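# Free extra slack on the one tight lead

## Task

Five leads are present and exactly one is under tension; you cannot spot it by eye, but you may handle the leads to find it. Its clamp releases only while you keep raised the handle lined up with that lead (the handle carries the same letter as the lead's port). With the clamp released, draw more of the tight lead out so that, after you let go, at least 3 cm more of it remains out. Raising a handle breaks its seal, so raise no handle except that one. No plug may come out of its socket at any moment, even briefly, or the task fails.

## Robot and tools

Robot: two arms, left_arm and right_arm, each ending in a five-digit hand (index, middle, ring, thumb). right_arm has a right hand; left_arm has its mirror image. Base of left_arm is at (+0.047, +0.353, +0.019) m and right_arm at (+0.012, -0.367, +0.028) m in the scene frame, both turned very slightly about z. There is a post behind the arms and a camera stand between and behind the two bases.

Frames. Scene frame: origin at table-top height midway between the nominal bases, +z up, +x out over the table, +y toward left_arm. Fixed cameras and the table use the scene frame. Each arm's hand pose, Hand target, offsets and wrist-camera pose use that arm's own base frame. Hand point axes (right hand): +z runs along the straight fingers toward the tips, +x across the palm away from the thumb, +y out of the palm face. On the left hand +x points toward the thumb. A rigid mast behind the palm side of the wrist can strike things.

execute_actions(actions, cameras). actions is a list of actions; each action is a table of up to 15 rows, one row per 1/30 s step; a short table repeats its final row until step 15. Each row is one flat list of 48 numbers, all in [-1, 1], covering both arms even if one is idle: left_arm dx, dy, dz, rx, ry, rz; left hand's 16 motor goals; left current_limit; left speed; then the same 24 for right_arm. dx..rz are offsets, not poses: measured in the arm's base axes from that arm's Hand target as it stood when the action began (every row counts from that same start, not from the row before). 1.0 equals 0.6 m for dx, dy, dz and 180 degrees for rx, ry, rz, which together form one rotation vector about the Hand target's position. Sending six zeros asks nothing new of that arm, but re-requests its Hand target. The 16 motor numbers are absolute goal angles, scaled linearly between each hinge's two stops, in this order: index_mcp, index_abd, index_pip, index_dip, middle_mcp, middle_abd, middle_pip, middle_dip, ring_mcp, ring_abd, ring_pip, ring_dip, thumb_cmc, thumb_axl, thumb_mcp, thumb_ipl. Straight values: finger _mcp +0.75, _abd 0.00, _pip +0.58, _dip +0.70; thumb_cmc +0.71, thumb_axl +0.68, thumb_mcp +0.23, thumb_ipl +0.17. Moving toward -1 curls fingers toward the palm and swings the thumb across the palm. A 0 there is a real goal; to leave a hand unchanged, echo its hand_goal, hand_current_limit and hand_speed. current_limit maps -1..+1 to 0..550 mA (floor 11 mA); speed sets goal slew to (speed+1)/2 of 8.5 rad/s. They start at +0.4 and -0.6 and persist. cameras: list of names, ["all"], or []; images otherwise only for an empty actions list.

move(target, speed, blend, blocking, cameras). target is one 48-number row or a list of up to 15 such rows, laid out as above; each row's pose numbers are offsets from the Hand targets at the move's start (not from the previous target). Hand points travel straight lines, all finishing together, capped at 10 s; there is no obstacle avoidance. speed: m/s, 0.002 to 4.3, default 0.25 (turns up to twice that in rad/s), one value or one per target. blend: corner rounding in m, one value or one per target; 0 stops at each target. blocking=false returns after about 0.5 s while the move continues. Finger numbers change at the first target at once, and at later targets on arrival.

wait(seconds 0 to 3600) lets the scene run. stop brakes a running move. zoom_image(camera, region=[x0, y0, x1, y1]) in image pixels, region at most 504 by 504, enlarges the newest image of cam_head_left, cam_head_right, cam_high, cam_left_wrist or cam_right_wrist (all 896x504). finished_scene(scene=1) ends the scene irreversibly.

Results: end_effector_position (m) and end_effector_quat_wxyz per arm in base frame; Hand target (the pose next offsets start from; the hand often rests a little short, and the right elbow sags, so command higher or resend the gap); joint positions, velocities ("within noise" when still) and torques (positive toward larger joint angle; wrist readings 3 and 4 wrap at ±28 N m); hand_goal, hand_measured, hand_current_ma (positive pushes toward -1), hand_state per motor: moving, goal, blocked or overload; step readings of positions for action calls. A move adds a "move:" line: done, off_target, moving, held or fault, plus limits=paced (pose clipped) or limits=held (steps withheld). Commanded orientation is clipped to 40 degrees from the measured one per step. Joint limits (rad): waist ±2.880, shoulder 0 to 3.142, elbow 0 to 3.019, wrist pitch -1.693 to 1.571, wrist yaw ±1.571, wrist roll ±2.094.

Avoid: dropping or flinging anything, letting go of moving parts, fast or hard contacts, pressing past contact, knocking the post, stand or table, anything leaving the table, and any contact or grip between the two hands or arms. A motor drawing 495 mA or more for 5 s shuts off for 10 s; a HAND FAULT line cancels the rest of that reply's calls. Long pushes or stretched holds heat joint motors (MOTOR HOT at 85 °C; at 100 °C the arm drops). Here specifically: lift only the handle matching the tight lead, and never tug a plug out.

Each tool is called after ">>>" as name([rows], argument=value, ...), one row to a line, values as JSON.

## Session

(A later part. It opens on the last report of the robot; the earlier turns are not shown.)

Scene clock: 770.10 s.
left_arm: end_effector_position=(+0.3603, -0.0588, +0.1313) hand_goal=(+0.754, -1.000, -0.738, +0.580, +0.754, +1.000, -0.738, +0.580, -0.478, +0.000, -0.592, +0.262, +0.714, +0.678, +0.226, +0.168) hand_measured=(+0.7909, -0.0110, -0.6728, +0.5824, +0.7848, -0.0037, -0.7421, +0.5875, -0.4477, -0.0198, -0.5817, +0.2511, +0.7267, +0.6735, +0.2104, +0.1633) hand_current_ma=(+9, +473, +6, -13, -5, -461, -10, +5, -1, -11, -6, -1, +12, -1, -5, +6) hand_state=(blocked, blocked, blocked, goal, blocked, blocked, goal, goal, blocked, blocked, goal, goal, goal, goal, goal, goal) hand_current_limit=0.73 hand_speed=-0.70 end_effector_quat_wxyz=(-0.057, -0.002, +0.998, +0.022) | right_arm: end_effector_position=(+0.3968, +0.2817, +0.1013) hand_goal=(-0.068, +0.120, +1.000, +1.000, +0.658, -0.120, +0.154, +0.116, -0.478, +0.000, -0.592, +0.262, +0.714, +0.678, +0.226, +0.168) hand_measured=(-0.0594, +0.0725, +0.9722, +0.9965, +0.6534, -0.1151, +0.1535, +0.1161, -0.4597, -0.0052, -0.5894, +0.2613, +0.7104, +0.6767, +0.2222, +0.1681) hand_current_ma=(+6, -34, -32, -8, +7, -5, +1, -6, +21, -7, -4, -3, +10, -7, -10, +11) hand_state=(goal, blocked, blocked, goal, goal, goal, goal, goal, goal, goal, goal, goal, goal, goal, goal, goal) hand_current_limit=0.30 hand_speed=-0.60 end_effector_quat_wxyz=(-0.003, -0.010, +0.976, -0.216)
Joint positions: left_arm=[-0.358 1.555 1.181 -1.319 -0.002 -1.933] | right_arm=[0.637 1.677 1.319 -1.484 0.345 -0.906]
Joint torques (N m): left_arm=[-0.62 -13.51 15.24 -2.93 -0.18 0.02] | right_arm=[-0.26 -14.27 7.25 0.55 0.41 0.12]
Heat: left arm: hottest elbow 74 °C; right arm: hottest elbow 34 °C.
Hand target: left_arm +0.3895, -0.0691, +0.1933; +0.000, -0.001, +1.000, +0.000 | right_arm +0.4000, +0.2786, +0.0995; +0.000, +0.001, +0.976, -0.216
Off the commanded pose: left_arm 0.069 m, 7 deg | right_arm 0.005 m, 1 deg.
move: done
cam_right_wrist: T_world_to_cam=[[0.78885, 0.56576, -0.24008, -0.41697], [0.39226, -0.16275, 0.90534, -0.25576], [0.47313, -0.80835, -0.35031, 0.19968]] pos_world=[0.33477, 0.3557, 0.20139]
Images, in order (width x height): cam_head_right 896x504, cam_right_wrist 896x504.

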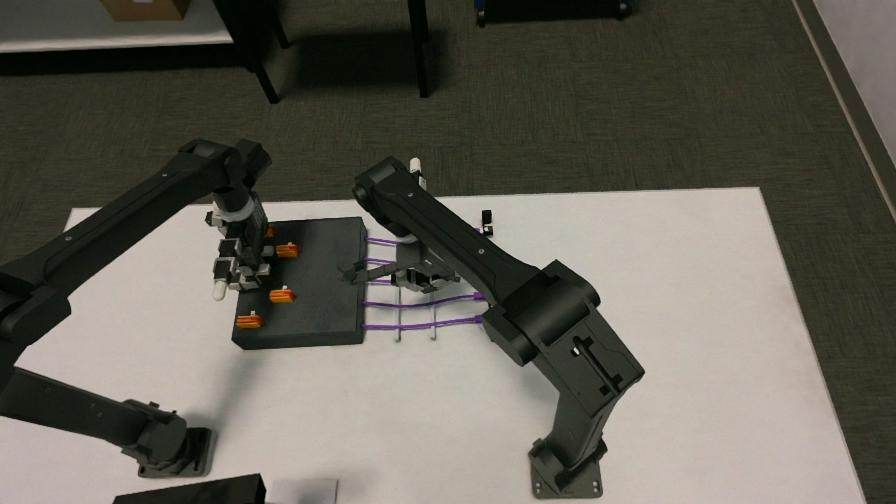

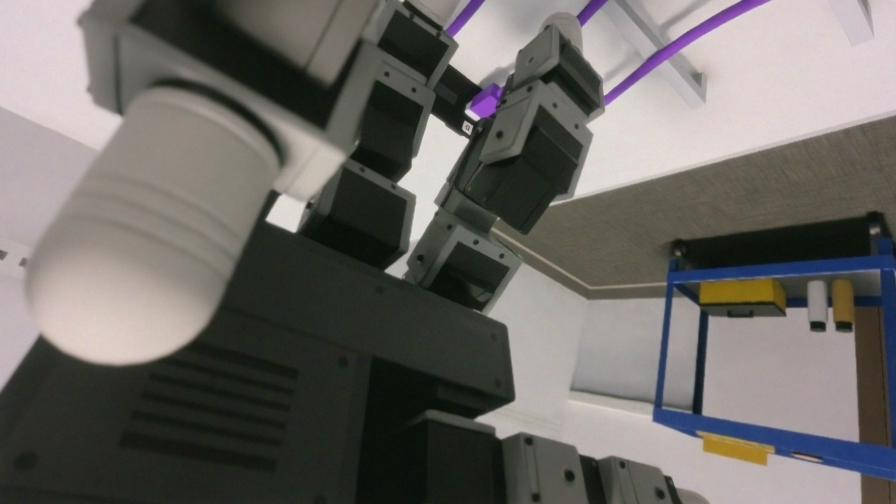

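>>> move([
  [0,0,0,0,0,0,0.754,-1,-0.738,0.58,0.754,1,-0.738,0.58,-0.479,0,-0.592,0.261,0.714,0.678,0.226,0.168,0.73,-0.7,0.003,-0.002,-0.054,0,0,0,-0.068,0.12,1,1,0.658,-0.12,0.153,0.116,-0.479,0,-0.592,0.261,0.714,0.678,0.226,0.168,0.3,-0.6],
], speed=[0.06], cameras=["cam_right_wrist", "cam_head_right"])

>>> zoom_image(camera="cam_right_wrist", region=[340, 0, 620, 210])

>>> zoom_image(camera="cam_head_right", region=[350, 210, 530, 350])

Scene clock: 771.70 s.
left_arm: end_effector_position=(+0.3603, -0.0588, +0.1313) hand_goal=(+0.754, -1.000, -0.738, +0.580, +0.754, +1.000, -0.738, +0.580, -0.478, +0.000, -0.592, +0.262, +0.714, +0.678, +0.226, +0.168) hand_measured=(+0.7896, -0.0110, -0.6728, +0.5811, +0.7860, -0.0037, -0.7421, +0.5888, -0.4477, -0.0198, -0.5817, +0.2524, +0.7267, +0.6725, +0.2104, +0.1633) hand_current_ma=(+12, +487, -4, +1, -15, -466, -16, +7, +2, -16, +1, -4, +10, +13, -2, +4) hand_state=(blocked, blocked, blocked, goal, blocked, blocked, goal, goal, blocked, blocked, goal, goal, goal, goal, goal, goal) hand_current_limit=0.73 hand_speed=-0.70 end_effector_quat_wxyz=(-0.057, -0.002, +0.998, +0.022) | right_arm: end_effector_position=(+0.3996, +0.2826, +0.0747) hand_goal=(-0.068, +0.120, +1.000, +1.000, +0.658, -0.120, +0.154, +0.116, -0.478, +0.000, -0.592, +0.262, +0.714, +0.678, +0.226, +0.168) hand_measured=(-0.0726, +0.0725, +0.9722, +1.0000, +0.6522, -0.1151, +0.1561, +0.1161, -0.4597, +0.0036, -0.5907, +0.2626, +0.7104, +0.6777, +0.2222, +0.1681) hand_current_ma=(+8, -35, -34, -7, +5, -7, +3, -11, +24, -6, +2, +1, +9, -7, -6, +11) hand_state=(goal, blocked, blocked, goal, goal, goal, goal, goal, goal, goal, goal, goal, goal, goal, goal, goal) hand_current_limit=0.30 hand_speed=-0.60 end_effector_quat_wxyz=(+0.003, -0.009, +0.977, -0.214)
Joint positions: left_arm=[-0.358 1.555 1.181 -1.319 -0.002 -1.933] | right_arm=[0.637 1.703 1.277 -1.405 0.35 -0.906]
Joint torques (N m): left_arm=[-1.32 -13.39 15.27 -2.96 -0.14 0.06] | right_arm=[-0.62 -13.63 6.79 0.68 0.28 0.07]
Heat: left arm: hottest elbow 74 °C; right arm: hottest elbow 34 °C.
Hand target: left_arm +0.3895, -0.0691, +0.1933; +0.000, -0.001, +1.000, +0.000 | right_arm +0.4018, +0.2775, +0.0671; +0.000, +0.001, +0.976, -0.216
Off the commanded pose: left_arm 0.069 m, 7 deg | right_arm 0.009 m, 1 deg.
move: done
cam_right_wrist: T_world_to_cam=[[0.79146, 0.56702, -0.22823, -0.42829], [0.38085, -0.16542, 0.90972, -0.22758], [0.47807, -0.80693, -0.34687, 0.18713]] pos_world=[0.33618, 0.3562, 0.1742]
Images, in order (width x height): cam_head_right 896x504, cam_right_wrist 896x504.

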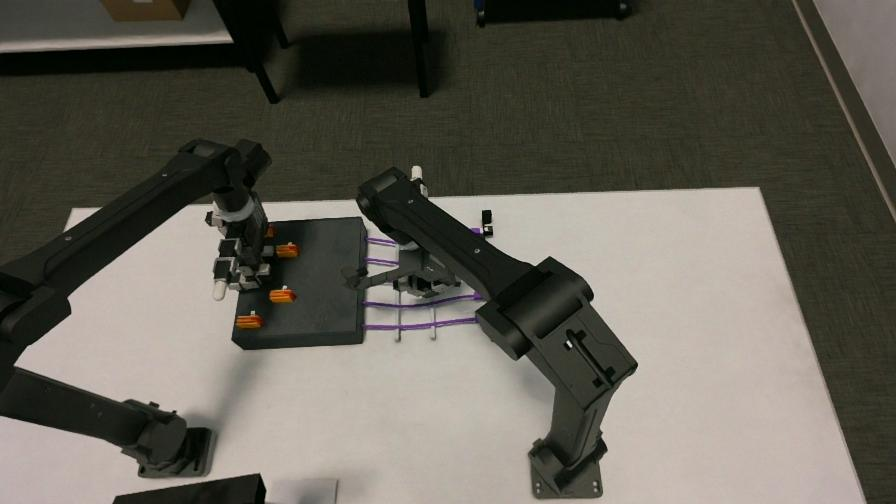

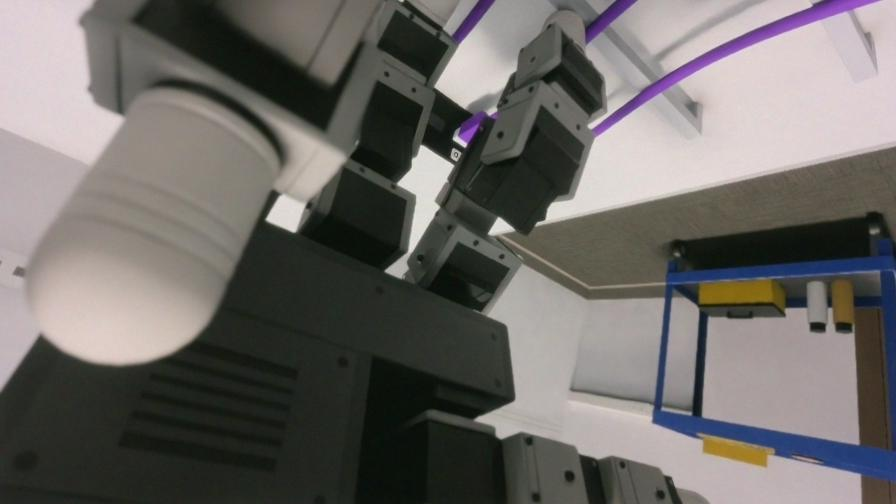

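Scaled by 1.800 from the camera's image (finer frame: 1280x720).

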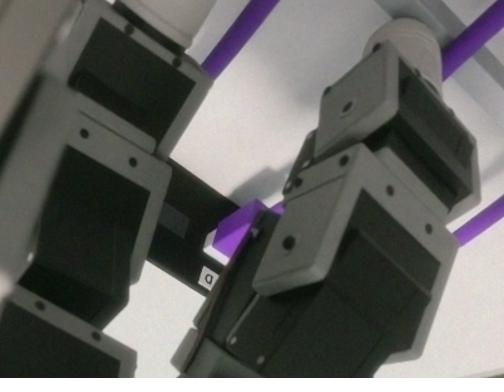

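Scaled by 2.800 from the camera's image (finer frame: 1280x720).

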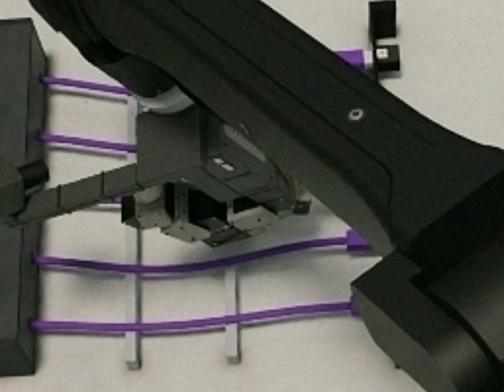

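>>> move([
  [0,0,0,0,0,0,0.754,-1,-0.738,0.58,0.754,1,-0.738,0.58,-0.479,0,-0.592,0.261,0.714,0.678,0.226,0.168,0.73,-0.7,0.001,-0.005,-0.02,0,0,0,-0.068,0.12,1,1,0.658,-0.12,0.153,0.116,-0.479,0,-0.592,0.261,0.714,0.678,0.226,0.168,0.3,-0.6],
], speed=[0.05])

>>> execute_actions([
  [[0,0,0,0,0,0,0.754,-1,-0.738,0.58,0.754,1,-0.738,0.58,-0.479,0,-0.592,0.261,0.714,0.678,0.226,0.168,0.73,-0.7,0,0,0,0,0,0,-0.068,-0.3,1,1,0.658,0.3,0.153,0.116,-0.479,0,-0.592,0.261,0.714,0.678,0.226,0.168,0.3,-0.7]],
  [[0,0,0,0,0,0,0.754,-1,-0.738,0.58,0.754,1,-0.738,0.58,-0.479,0,-0.592,0.261,0.714,0.678,0.226,0.168,0.73,-0.7,0,0,0,0,0,0,-0.068,-0.3,1,1,0.658,0.3,0.153,0.116,-0.479,0,-0.592,0.261,0.714,0.678,0.226,0.168,0.3,-0.7]],
  [[0,0,0,0,0,0,0.754,-1,-0.738,0.58,0.754,1,-0.738,0.58,-0.479,0,-0.592,0.261,0.714,0.678,0.226,0.168,0.73,-0.7,0,0,0,0,0,0,-0.068,-0.9,1,1,0.658,0.9,0.153,0.116,-0.479,0,-0.592,0.261,0.714,0.678,0.226,0.168,0.72,-0.7]],
  [[0,0,0,0,0,0,0.754,-1,-0.738,0.58,0.754,1,-0.738,0.58,-0.479,0,-0.592,0.261,0.714,0.678,0.226,0.168,0.73,-0.7,0,0,0,0,0,0,-0.068,-0.9,1,1,0.658,0.9,0.153,0.116,-0.479,0,-0.592,0.261,0.714,0.678,0.226,0.168,0.72,-0.7]],
], cameras=["cam_right_wrist", "cam_high"])

>>> zoom_image(camera="cam_right_wrist", region=[340, 0, 620, 210])

>>> zoom_image(camera="cam_high", region=[350, 210, 490, 340])

Scene clock: 773.40 s.
left_arm: end_effector_position=(+0.3603, -0.0588, +0.1313) hand_goal=(+0.754, -1.000, -0.738, +0.580, +0.754, +1.000, -0.738, +0.580, -0.478, +0.000, -0.592, +0.262, +0.714, +0.678, +0.226, +0.168) hand_measured=(+0.7909, -0.0125, -0.6728, +0.5811, +0.7860, -0.0037, -0.7421, +0.5875, -0.4477, -0.0213, -0.5817, +0.2511, +0.7255, +0.6725, +0.2104, +0.1633) hand_current_ma=(-6, +483, +16, -3, -6, -463, +5, +2, +0, -4, +7, -4, +9, +12, -1, +8) hand_state=(blocked, blocked, blocked, goal, blocked, blocked, goal, goal, blocked, blocked, goal, goal, goal, goal, goal, goal) hand_current_limit=0.73 hand_speed=-0.70 end_effector_quat_wxyz=(-0.057, -0.002, +0.998, +0.022) | right_arm: end_effector_position=(+0.3999, +0.2815, +0.0735) hand_goal=(-0.068, +0.120, +1.000, +1.000, +0.658, -0.120, +0.154, +0.116, -0.478, +0.000, -0.592, +0.262, +0.714, +0.678, +0.226, +0.168) hand_measured=(-0.0750, +0.0651, +0.9735, +1.0000, +0.6522, -0.1136, +0.1561, +0.1161, -0.4597, +0.0036, -0.5907, +0.2613, +0.7104, +0.6767, +0.2222, +0.1681) hand_current_ma=(+3, -40, -31, -6, +7, +0, +2, -10, +22, -6, -3, +0, +9, -5, -9, +9) hand_state=(goal, blocked, blocked, goal, goal, goal, goal, goal, goal, goal, goal, goal, goal, goal, goal, goal) hand_current_limit=0.30 hand_speed=-0.60 end_effector_quat_wxyz=(+0.007, -0.007, +0.977, -0.213)
Joint positions: left_arm=[-0.358 1.555 1.181 -1.319 -0.002 -1.933] | right_arm=[0.635 1.698 1.267 -1.392 0.353 -0.906]
Joint torques (N m): left_arm=[-1.2 -13.04 15.31 -2.95 -0.19 0.03] | right_arm=[-0.91 -12.28 5.9 1.4 0.22 0.02]
Heat: left arm: hottest elbow 74 °C; right arm: hottest elbow 34 °C.
Hand target: left_arm +0.3895, -0.0691, +0.1933; +0.000, -0.001, +1.000, +0.000 | right_arm +0.4024, +0.2744, +0.0551; +0.000, +0.001, +0.976, -0.216
Off the commanded pose: left_arm 0.069 m, 7 deg | right_arm 0.020 m, 1 deg.
move: off_target (right_arm)

Scene clock: 775.60 s.
left_arm: end_effector_position=(+0.3603, -0.0588, +0.1313) hand_goal=(+0.754, -1.000, -0.738, +0.580, +0.754, +1.000, -0.738, +0.580, -0.478, +0.000, -0.592, +0.262, +0.714, +0.678, +0.226, +0.168) hand_measured=(+0.7909, -0.0125, -0.6728, +0.5811, +0.7848, -0.0023, -0.7421, +0.5875, -0.4477, -0.0198, -0.5804, +0.2511, +0.7255, +0.6725, +0.2104, +0.1624) hand_current_ma=(+16, +481, +6, +0, -14, -467, -10, +3, +3, +1, -6, -1, +10, +7, -1, +12) hand_state=(blocked, blocked, blocked, goal, blocked, blocked, goal, goal, blocked, blocked, goal, goal, goal, goal, goal, goal) hand_current_limit=0.73 hand_speed=-0.70 end_effector_quat_wxyz=(-0.057, -0.002, +0.998, +0.022) | right_arm: end_effector_position=(+0.4092, +0.2818, +0.0739) hand_goal=(-0.068, -0.900, +1.000, +1.000, +0.658, +0.900, +0.154, +0.116, -0.478, +0.000, -0.592, +0.262, +0.714, +0.678, +0.226, +0.168) hand_measured=(-0.0786, -0.1297, +0.9683, +1.0000, +0.6618, +0.2952, +0.1471, +0.1084, -0.4597, +0.0036, -0.5894, +0.2626, +0.7104, +0.6767, +0.2222, +0.1681) hand_current_ma=(+2, +468, -41, -9, +7, -475, -2, -15, +21, +1, -6, +0, +10, -5, -11, +6) hand_state=(goal, blocked, blocked, goal, goal, blocked, goal, goal, goal, goal, goal, goal, goal, goal, goal, goal) hand_current_limit=0.72 hand_speed=-0.70 end_effector_quat_wxyz=(+0.019, +0.001, +0.978, -0.207)
Joint positions: left_arm=[-0.358 1.555 1.181 -1.319 -0.002 -1.933] | right_arm=[0.627 1.698 1.267 -1.363 0.357 -0.901]
Joint torques (N m): left_arm=[-1.38 -13.22 15.19 -2.76 -0.15 -0.01] | right_arm=[-0.32 -12.4 6.04 0.42 0.08 -0.02]
Heat: left arm: hottest elbow 74 °C; right arm: hottest elbow 34 °C.
Hand target: left_arm +0.3895, -0.0691, +0.1933; +0.000, -0.001, +1.000, +0.000 | right_arm +0.4024, +0.2744, +0.0551; +0.000, +0.001, +0.976, -0.216
Off the commanded pose: left_arm 0.069 m, 7 deg | right_arm 0.021 m, 2 deg.
Step readings (end_effector_position of left_arm | right_arm):
0: (+0.3603, -0.0588, +0.1313) | (+0.3999, +0.2815, +0.0735)
1: (+0.3603, -0.0588, +0.1313) | (+0.3999, +0.2815, +0.0735)
2: (+0.3603, -0.0588, +0.1313) | (+0.4005, +0.2818, +0.0736)
4: (+0.3603, -0.0588, +0.1313) | (+0.4029, +0.2823, +0.0736)
8: (+0.3603, -0.0588, +0.1313) | (+0.4061, +0.2826, +0.0738)
15: (+0.3603, -0.0588, +0.1313) | (+0.4092, +0.2818, +0.0739)
16: (+0.3603, -0.0588, +0.1313) | (+0.4092, +0.2818, +0.0739)
17: (+0.3603, -0.0588, +0.1313) | (+0.4092, +0.2818, +0.0739)
19: (+0.3603, -0.0588, +0.1313) | (+0.4092, +0.2818, +0.0739)
23: (+0.3603, -0.0588, +0.1313) | (+0.4092, +0.2818, +0.0739)
30: (+0.3603, -0.0588, +0.1313) | (+0.4092, +0.2818, +0.0739)
31: (+0.3603, -0.0588, +0.1313) | (+0.4092, +0.2818, +0.0739)
32: (+0.3603, -0.0588, +0.1313) | (+0.4092, +0.2818, +0.0739)
34: (+0.3603, -0.0588, +0.1313) | (+0.4092, +0.2818, +0.0739)
38: (+0.3603, -0.0588, +0.1313) | (+0.4092, +0.2818, +0.0739)
45: (+0.3603, -0.0588, +0.1313) | (+0.4092, +0.2818, +0.0739)
46: (+0.3603, -0.0588, +0.1313) | (+0.4092, +0.2818, +0.0739)
47: (+0.3603, -0.0588, +0.1313) | (+0.4092, +0.2818, +0.0739)
49: (+0.3603, -0.0588, +0.1313) | (+0.4092, +0.2818, +0.0739)
53: (+0.3603, -0.0588, +0.1313) | (+0.4092, +0.2818, +0.0739)
60: (+0.3603, -0.0588, +0.1313) | (+0.4092, +0.2818, +0.0739)
cam_right_wrist: T_world_to_cam=[[0.80557, 0.56083, -0.19111, -0.44238], [0.34631, -0.18397, 0.9199, -0.21206], [0.48076, -0.80723, -0.34242, 0.18014]] pos_world=[0.34321, 0.3545, 0.17221]
Images, in order (width x height): cam_high 896x504, cam_right_wrist 896x504.

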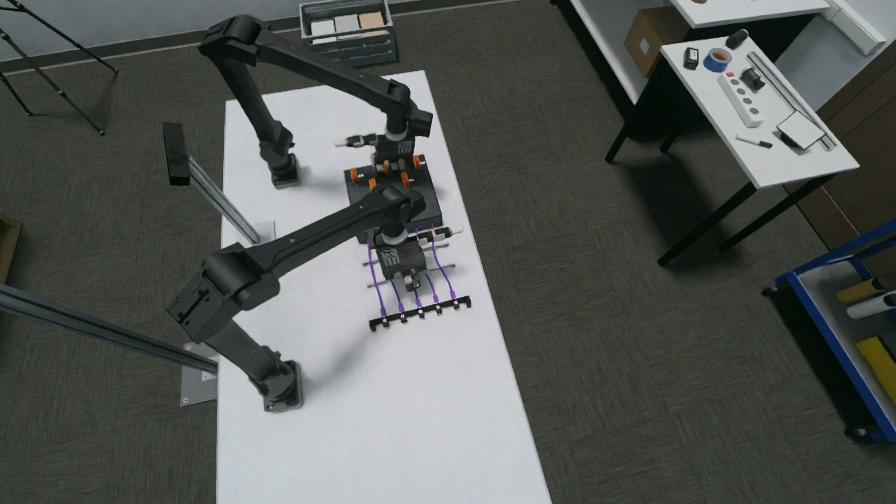

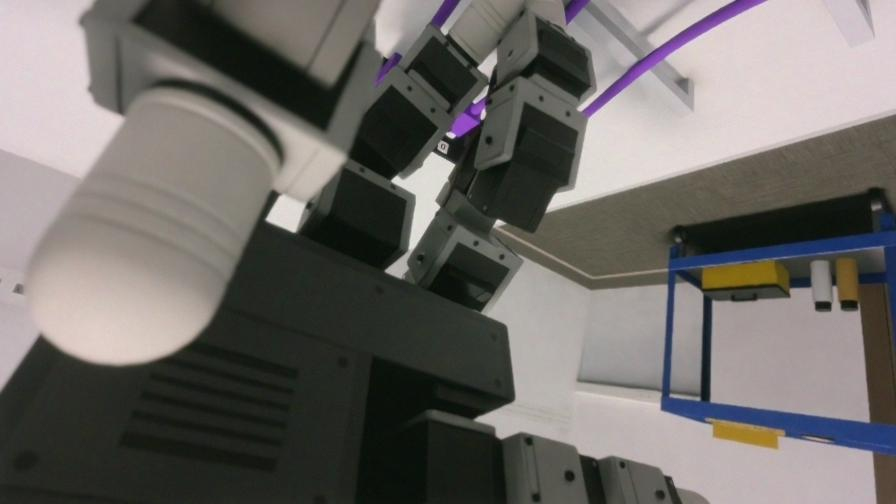

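Scaled by 1.800 from the camera's image (finer frame: 1280x720).

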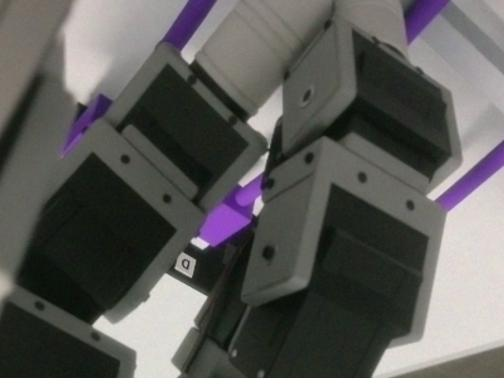

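Scaled by 3.600 from the camera's image (finer frame: 1280x720).

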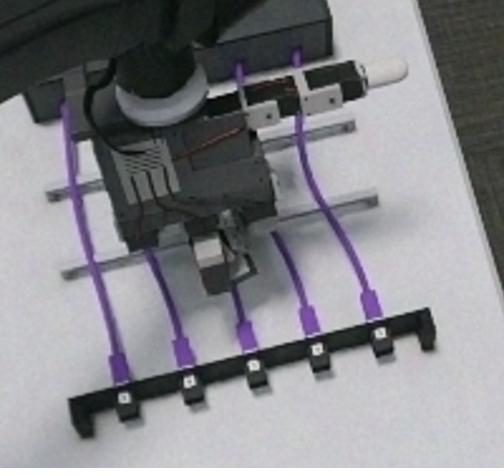

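>>> move([
  [0,0,0,0,0,0,0.754,-1,-0.738,0.58,0.754,1,-0.738,0.58,-0.479,0,-0.592,0.261,0.714,0.678,0.226,0.168,0.73,-0.7, 0,0,0,0,0,0,-0.068,0.12,1,1,0.658,-0.12,0.153,0.116,-0.479,0,-0.592,0.261,0.714,0.678,0.226,0.168,0.3,-0.7],
  [0,0,0,0,0,0,0.754,-1,-0.738,0.58,0.754,1,-0.738,0.58,-0.479,0,-0.592,0.261,0.714,0.678,0.226,0.168,0.73,-0.7, 0,0,0.12,0,0,0,-0.068,0.12,1,1,0.658,-0.12,0.153,0.116,-0.479,0,-0.592,0.261,0.714,0.678,0.226,0.168,0.3,-0.7],
], speed=0.08, cameras=["all"])

Scene clock: 779.90 s.
left_arm: end_effector_position=(+0.3603, -0.0588, +0.1313) hand_goal=(+0.754, -1.000, -0.738, +0.580, +0.754, +1.000, -0.738, +0.580, -0.478, +0.000, -0.592, +0.262, +0.714, +0.678, +0.226, +0.168) hand_measured=(+0.7909, -0.0110, -0.6728, +0.5811, +0.7848, -0.0037, -0.7421, +0.5888, -0.4477, -0.0198, -0.5804, +0.2511, +0.7267, +0.6725, +0.2104, +0.1633) hand_current_ma=(+8, +481, +2, +1, -5, -475, -8, -5, +11, -14, +6, -4, +11, +10, -3, +9) hand_state=(blocked, blocked, blocked, goal, blocked, blocked, goal, goal, blocked, blocked, goal, goal, goal, goal, goal, goal) hand_current_limit=0.73 hand_speed=-0.70 end_effector_quat_wxyz=(-0.057, -0.002, +0.998, +0.022) | right_arm: end_effector_position=(+0.3874, +0.2648, +0.1048) hand_goal=(-0.068, +0.120, +1.000, +1.000, +0.658, -0.120, +0.154, +0.116, -0.478, +0.000, -0.592, +0.262, +0.714, +0.678, +0.226, +0.168) hand_measured=(-0.0618, +0.0505, +0.9747, +0.9965, +0.6449, -0.1136, +0.1574, +0.1135, -0.4597, -0.0023, -0.5894, +0.2626, +0.7104, +0.6777, +0.2222, +0.1681) hand_current_ma=(+10, -58, -33, -13, -1, -5, +4, -11, +21, -3, -3, +0, +4, -7, -8, +11) hand_state=(goal, blocked, blocked, goal, goal, goal, goal, goal, goal, goal, goal, goal, goal, goal, goal, goal) hand_current_limit=0.30 hand_speed=-0.70 end_effector_quat_wxyz=(-0.018, -0.003, +0.973, -0.231)
Joint positions: left_arm=[-0.358 1.555 1.181 -1.319 -0.002 -1.933] | right_arm=[0.624 1.658 1.303 -1.53 0.352 -0.898]
Joint torques (N m): left_arm=[-0.56 -13.51 15.2 -2.88 -0.22 0.01] | right_arm=[-0.09 -14.74 11.49 -0.14 0.25 -0.08]
Heat: left arm: hottest elbow 75 °C; right arm: hottest elbow 34 °C.
Hand target: left_arm +0.3895, -0.0691, +0.1933; +0.000, -0.001, +1.000, +0.000 | right_arm +0.4023, +0.2744, +0.1271; +0.000, +0.001, +0.976, -0.216
Off the commanded pose: left_arm 0.069 m, 7 deg | right_arm 0.029 m, 3 deg.
move: off_target (right_arm)
cam_left_wrist: T_world_to_cam=[[0.76714, -0.63682, -0.07719, -0.34059], [-0.37249, -0.54019, 0.75462, -0.04485], [-0.52225, -0.55015, -0.65161, 0.36603]] pos_world=[0.43573, -0.03974, 0.24606]
cam_right_wrist: T_world_to_cam=[[0.79227, 0.54287, -0.27857, -0.39034], [0.41349, -0.14195, 0.89937, -0.27109], [0.4487, -0.82773, -0.33694, 0.20482]] pos_world=[0.32945, 0.34296, 0.20409]

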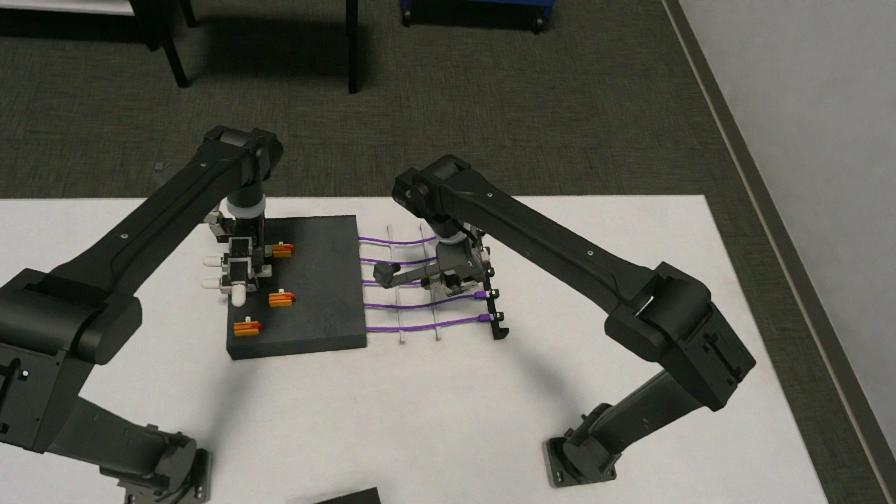

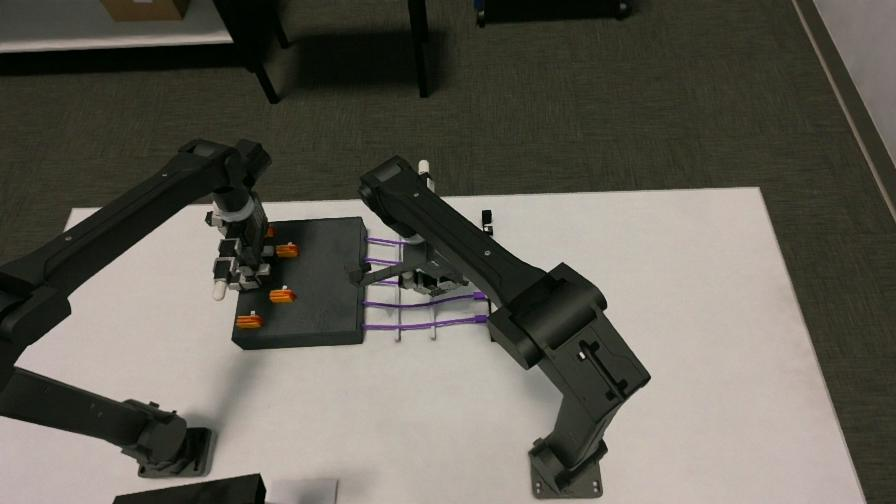

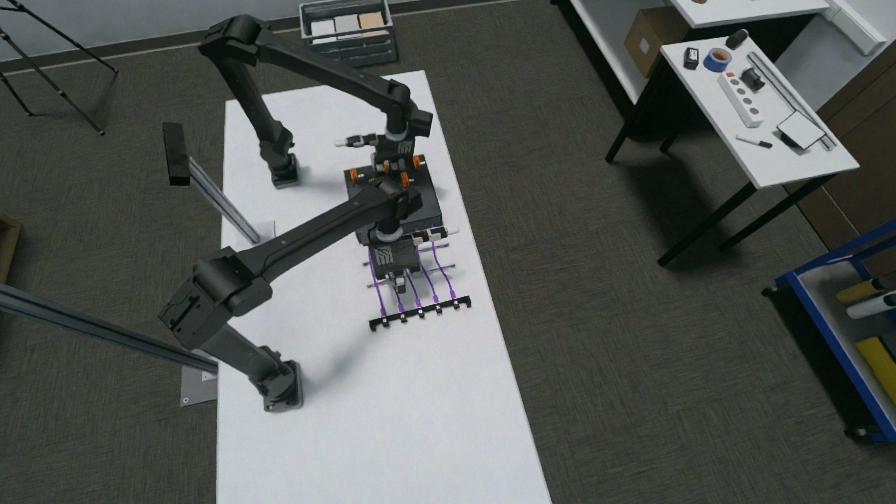

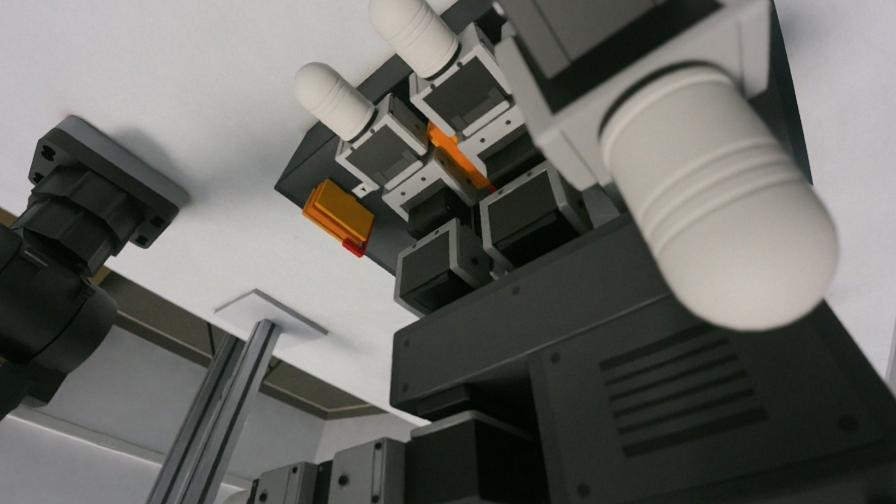

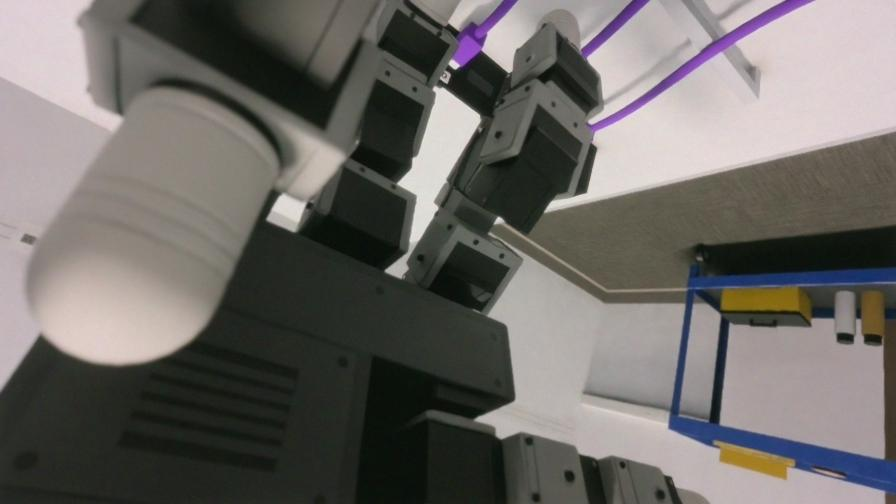

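>>> zoom_image(camera="cam_high", region=[340, 200, 500, 340])

>>> zoom_image(camera="cam_right_wrist", region=[380, 0, 660, 220])

Scaled by 3.150 from the camera's image (finer frame: 1280x720).

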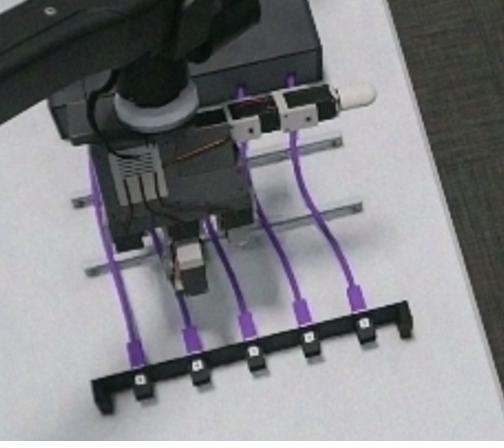

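Scaled by 1.800 from the camera's image (finer frame: 1280x720).

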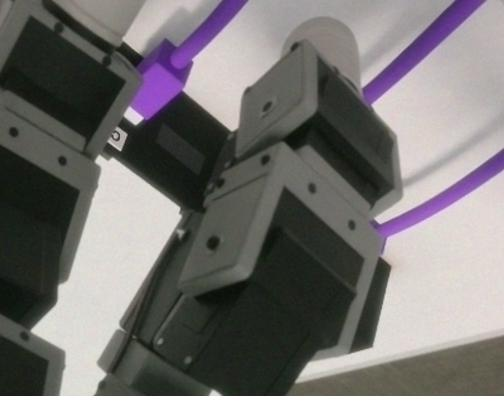

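>>> move(target=[0,0,0,0,0,0,0.754,-1,-0.738,0.58,0.754,1,-0.738,0.58,-0.479,0,-0.592,0.261,0.714,0.678,0.226,0.168,0.73,-0.7, 0,-0.15,0.25,0.139,0,0,0.2745,0.12,1,1,1,-0.12,0.153,0.116,-0.479,0,-0.592,0.261,0.714,0.678,0.226,0.168,0.3,-0.7], speed=0.12, cameras=["all"])

Scene clock: 783.73 s.
left_arm: end_effector_position=(+0.3603, -0.0588, +0.1313) hand_goal=(+0.754, -1.000, -0.738, +0.580, +0.754, +1.000, -0.738, +0.580, -0.478, +0.000, -0.592, +0.262, +0.714, +0.678, +0.226, +0.168) hand_measured=(+0.7896, -0.0110, -0.6728, +0.5811, +0.7860, -0.0023, -0.7421, +0.5875, -0.4465, -0.0213, -0.5817, +0.2511, +0.7255, +0.6725, +0.2104, +0.1624) hand_current_ma=(+11, +493, +4, -11, -4, -468, +1, +8, -1, -7, -8, +0, +6, +5, +8, -1) hand_state=(blocked, blocked, blocked, goal, blocked, blocked, goal, goal, blocked, blocked, goal, goal, goal, goal, goal, goal) hand_current_limit=0.73 hand_speed=-0.70 end_effector_quat_wxyz=(-0.057, -0.002, +0.998, +0.022) | right_arm: end_effector_position=(+0.3900, +0.1831, +0.2486) hand_goal=(+0.274, +0.120, +1.000, +1.000, +1.000, -0.120, +0.154, +0.116, -0.478, +0.000, -0.592, +0.262, +0.714, +0.678, +0.226, +0.168) hand_measured=(+0.2795, +0.0549, +0.9747, +0.9965, +0.9874, -0.1136, +0.1587, +0.1135, -0.4597, -0.0037, -0.5907, +0.2613, +0.7104, +0.6777, +0.2222, +0.1681) hand_current_ma=(+9, -55, -35, -9, -3, -2, +5, -9, +24, -3, -6, -4, +9, -8, -5, +7) hand_state=(goal, blocked, blocked, goal, goal, goal, goal, goal, goal, goal, goal, goal, goal, goal, goal, goal) hand_current_limit=0.30 hand_speed=-0.70 end_effector_quat_wxyz=(-0.028, +0.004, +1.000, -0.009)
Joint positions: left_arm=[-0.358 1.555 1.181 -1.319 -0.002 -1.933] | right_arm=[0.265 1.369 1.326 -1.586 0.003 -1.297]
Joint torques (N m): left_arm=[-1.03 -12.63 15.15 -2.96 -0.24 0] | right_arm=[-0.44 -10.99 13.14 0.25 -0.15 -0.22]
Heat: left arm: hottest elbow 75 °C; right arm: hottest elbow 34 °C.
Hand target: left_arm +0.3895, -0.0691, +0.1933; +0.000, -0.001, +1.000, +0.000 | right_arm +0.4024, +0.1844, +0.2771; +0.000, +0.000, +1.000, +0.000
Off the commanded pose: left_arm 0.069 m, 7 deg | right_arm 0.031 m, 3 deg.
move: off_target (right_arm)
cam_left_wrist: T_world_to_cam=[[0.76714, -0.63682, -0.07719, -0.34059], [-0.37249, -0.54019, 0.75462, -0.04485], [-0.52225, -0.55015, -0.65161, 0.36603]] pos_world=[0.43573, -0.03974, 0.24606]
cam_right_wrist: T_world_to_cam=[[0.80578, 0.59126, -0.03346, -0.38302], [0.41726, -0.52675, 0.74056, -0.30467], [0.42024, -0.61069, -0.67116, 0.23899]] pos_world=[0.33533, 0.21193, 0.37321]

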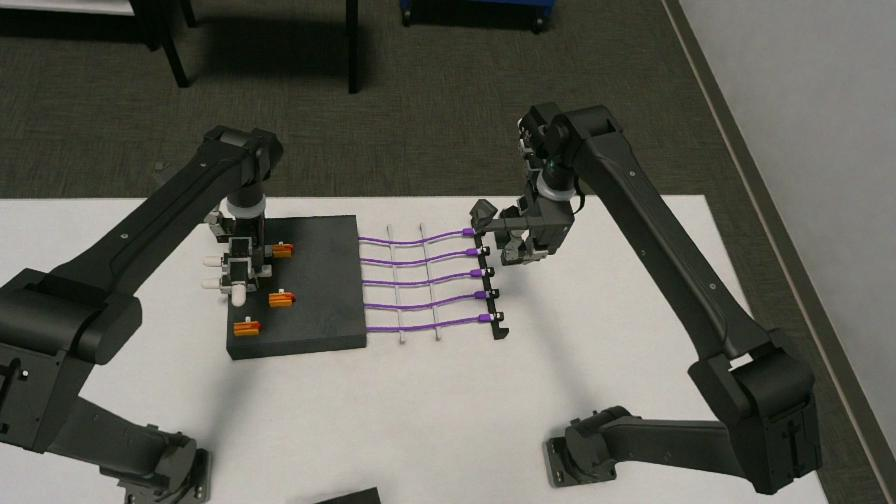

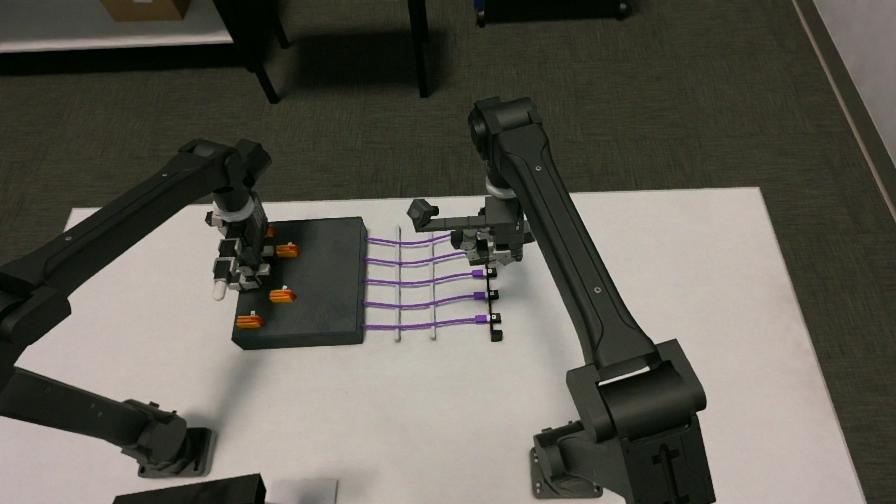

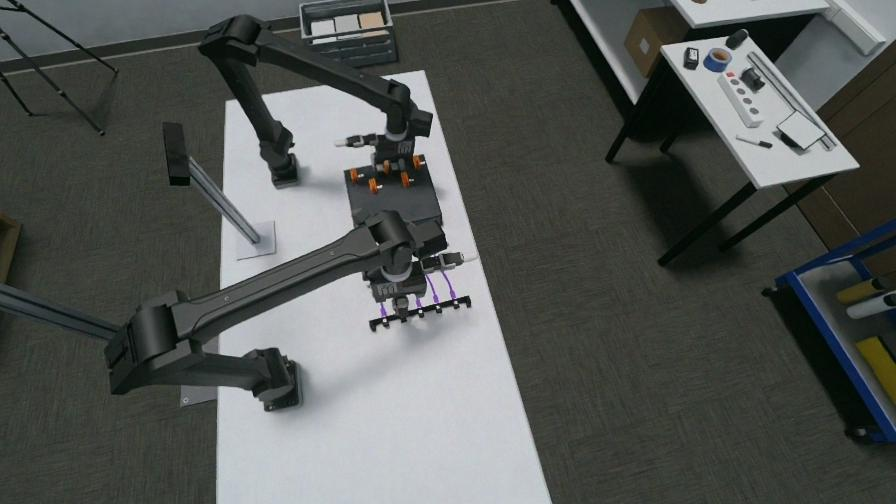

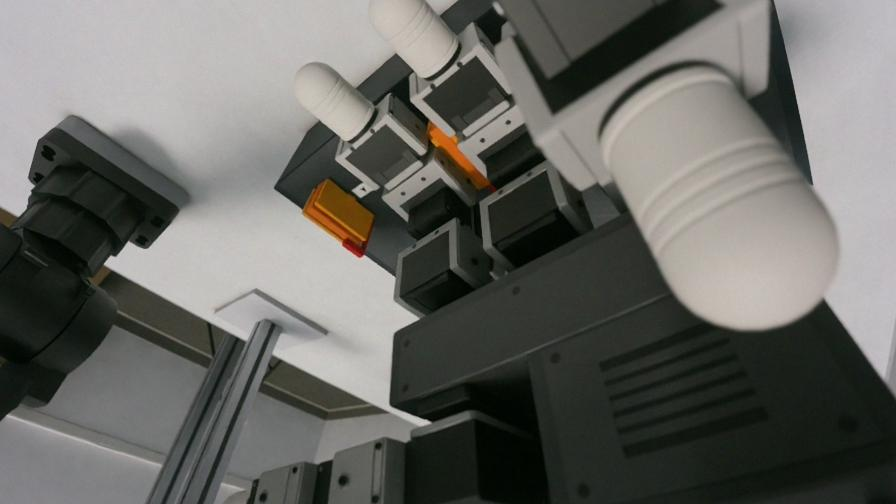

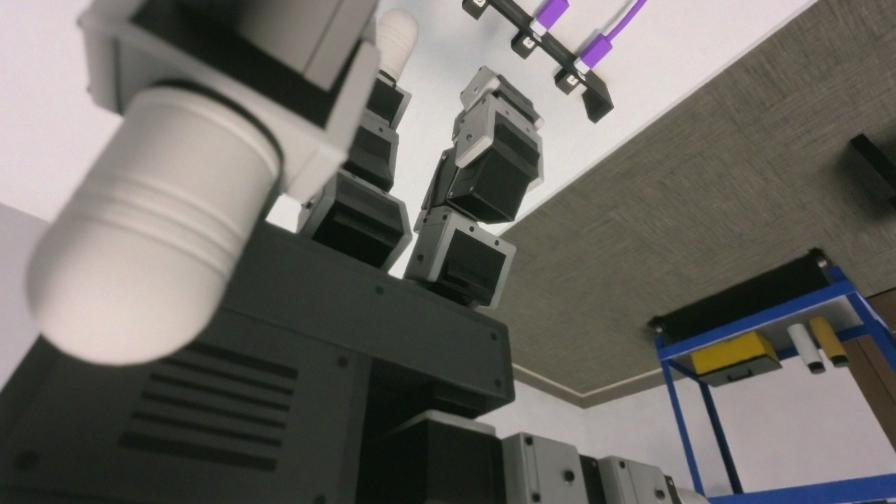

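>>> zoom_image(camera="cam_head_left", region=[340, 215, 520, 350])

>>> zoom_image(camera="cam_head_right", region=[340, 215, 520, 350])

>>> zoom_image(camera="cam_high", region=[330, 140, 450, 230])

>>> zoom_image(camera="cam_left_wrist", region=[280, 60, 560, 270])

Scaled by 2.800 from the camera's image (finer frame: 1280x720).

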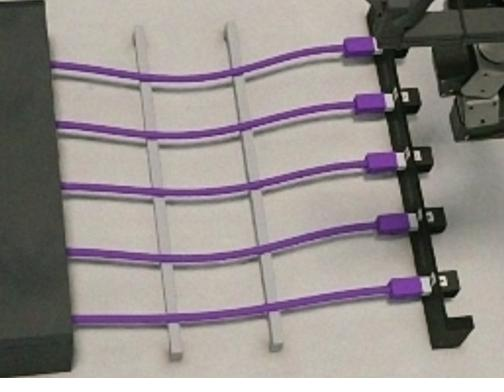

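Scaled by 2.800 from the camera's image (finer frame: 1280x720).

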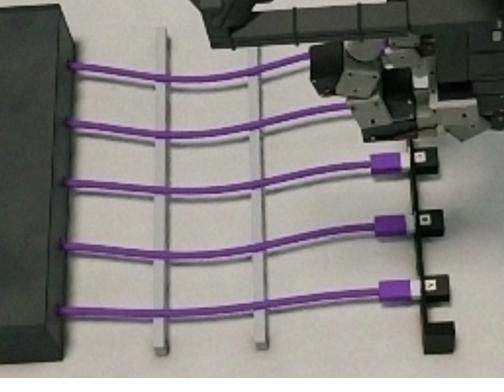

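Scaled by 4.200 from the camera's image (finer frame: 1280x720).

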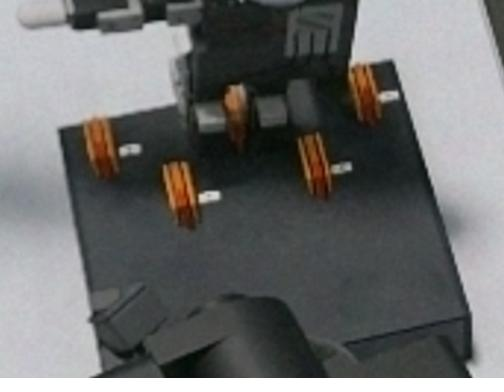

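Scaled by 1.800 from the camera's image (finer frame: 1280x720).

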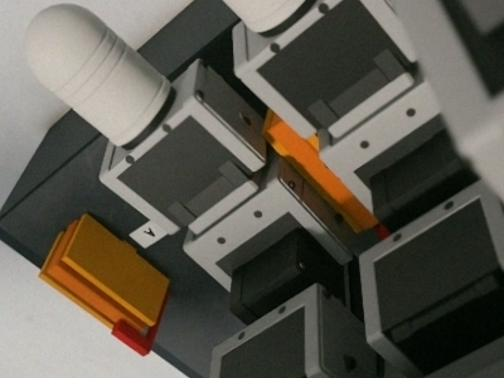

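>>> move([
  [-0.0167,0.008,-0.04,0,0,0,0.754,-1,-0.738,0.58,0.754,1,-0.738,0.58,-0.479,0,-0.592,0.261,0.714,0.678,0.226,0.168,0.73,-0.7, 0,-0.01,0,0,0,-0.25,0.2745,0.12,1,1,1,-0.12,0.153,0.116,-0.479,0,-0.592,0.261,0.714,0.678,0.226,0.168,0.3,-0.7],
  [-0.025,0.012,-0.06,0,0,0,0.754,-1,-0.738,0.58,0.754,1,-0.738,0.58,-0.479,0,-0.592,0.261,0.714,0.678,0.226,0.168,0.73,-0.7, 0,-0.01,0,0,0,-0.5,0.2745,0.12,1,1,1,-0.12,0.153,0.116,-0.479,0,-0.592,0.261,0.714,0.678,0.226,0.168,0.3,-0.7],
], speed=0.25)

Scene clock: 800.27 s.
left_arm: end_effector_position=(+0.3598, -0.0587, +0.1276) hand_goal=(+0.754, -1.000, -0.738, +0.580, +0.754, +1.000, -0.738, +0.580, -0.478, +0.000, -0.592, +0.262, +0.714, +0.678, +0.226, +0.168) hand_measured=(+0.7812, -0.0125, -0.6741, +0.5824, +0.7776, -0.0023, -0.7408, +0.5875, -0.4477, -0.0198, -0.5817, +0.2524, +0.7267, +0.6725, +0.2104, +0.1633) hand_current_ma=(+4, +481, +8, -8, -8, -466, -7, +12, +4, -8, +5, +1, +9, +2, +4, +11) hand_state=(blocked, blocked, blocked, goal, blocked, blocked, goal, goal, blocked, blocked, goal, goal, goal, goal, goal, goal) hand_current_limit=0.73 hand_speed=-0.70 end_effector_quat_wxyz=(-0.049, -0.002, +0.999, +0.019) | right_arm: end_effector_position=(+0.3947, +0.1692, +0.2609) hand_goal=(+0.274, +0.120, +1.000, +1.000, +1.000, -0.120, +0.154, +0.116, -0.478, +0.000, -0.592, +0.262, +0.714, +0.678, +0.226, +0.168) hand_measured=(+0.2795, +0.0549, +0.9747, +0.9965, +0.9874, -0.1151, +0.1587, +0.1135, -0.4597, -0.0023, -0.5894, +0.2626, +0.7104, +0.6767, +0.2222, +0.1672) hand_current_ma=(+10, -51, -33, -9, +1, -3, +3, -12, +23, -3, -7, +0, +10, -8, -11, +9) hand_state=(goal, blocked, blocked, goal, goal, goal, goal, goal, goal, goal, goal, goal, goal, goal, goal, goal) hand_current_limit=0.30 hand_speed=-0.70 end_effector_quat_wxyz=(-0.005, +0.706, +0.708, -0.016)
Joint positions: left_arm=[-0.358 1.546 1.163 -1.293 -0.002 -1.933] | right_arm=[0.554 1.312 1.303 -1.596 -0.003 0.552]
Joint torques (N m): left_arm=[-0.56 -13.1 8.95 -0.28 -0.18 0.05] | right_arm=[0.97 -8.82 11.93 0.55 0.3 0.11]
Heat: left arm: hottest elbow 75 °C; right arm: hottest elbow 34 °C.
Hand target: left_arm +0.3745, -0.0619, +0.1573; +0.000, -0.001, +1.000, +0.000 | right_arm +0.4024, +0.1783, +0.2770; +0.000, +0.708, +0.707, +0.000
Off the commanded pose: left_arm 0.033 m, 6 deg | right_arm 0.020 m, 2 deg.
move: off_target (left_arm, right_arm)


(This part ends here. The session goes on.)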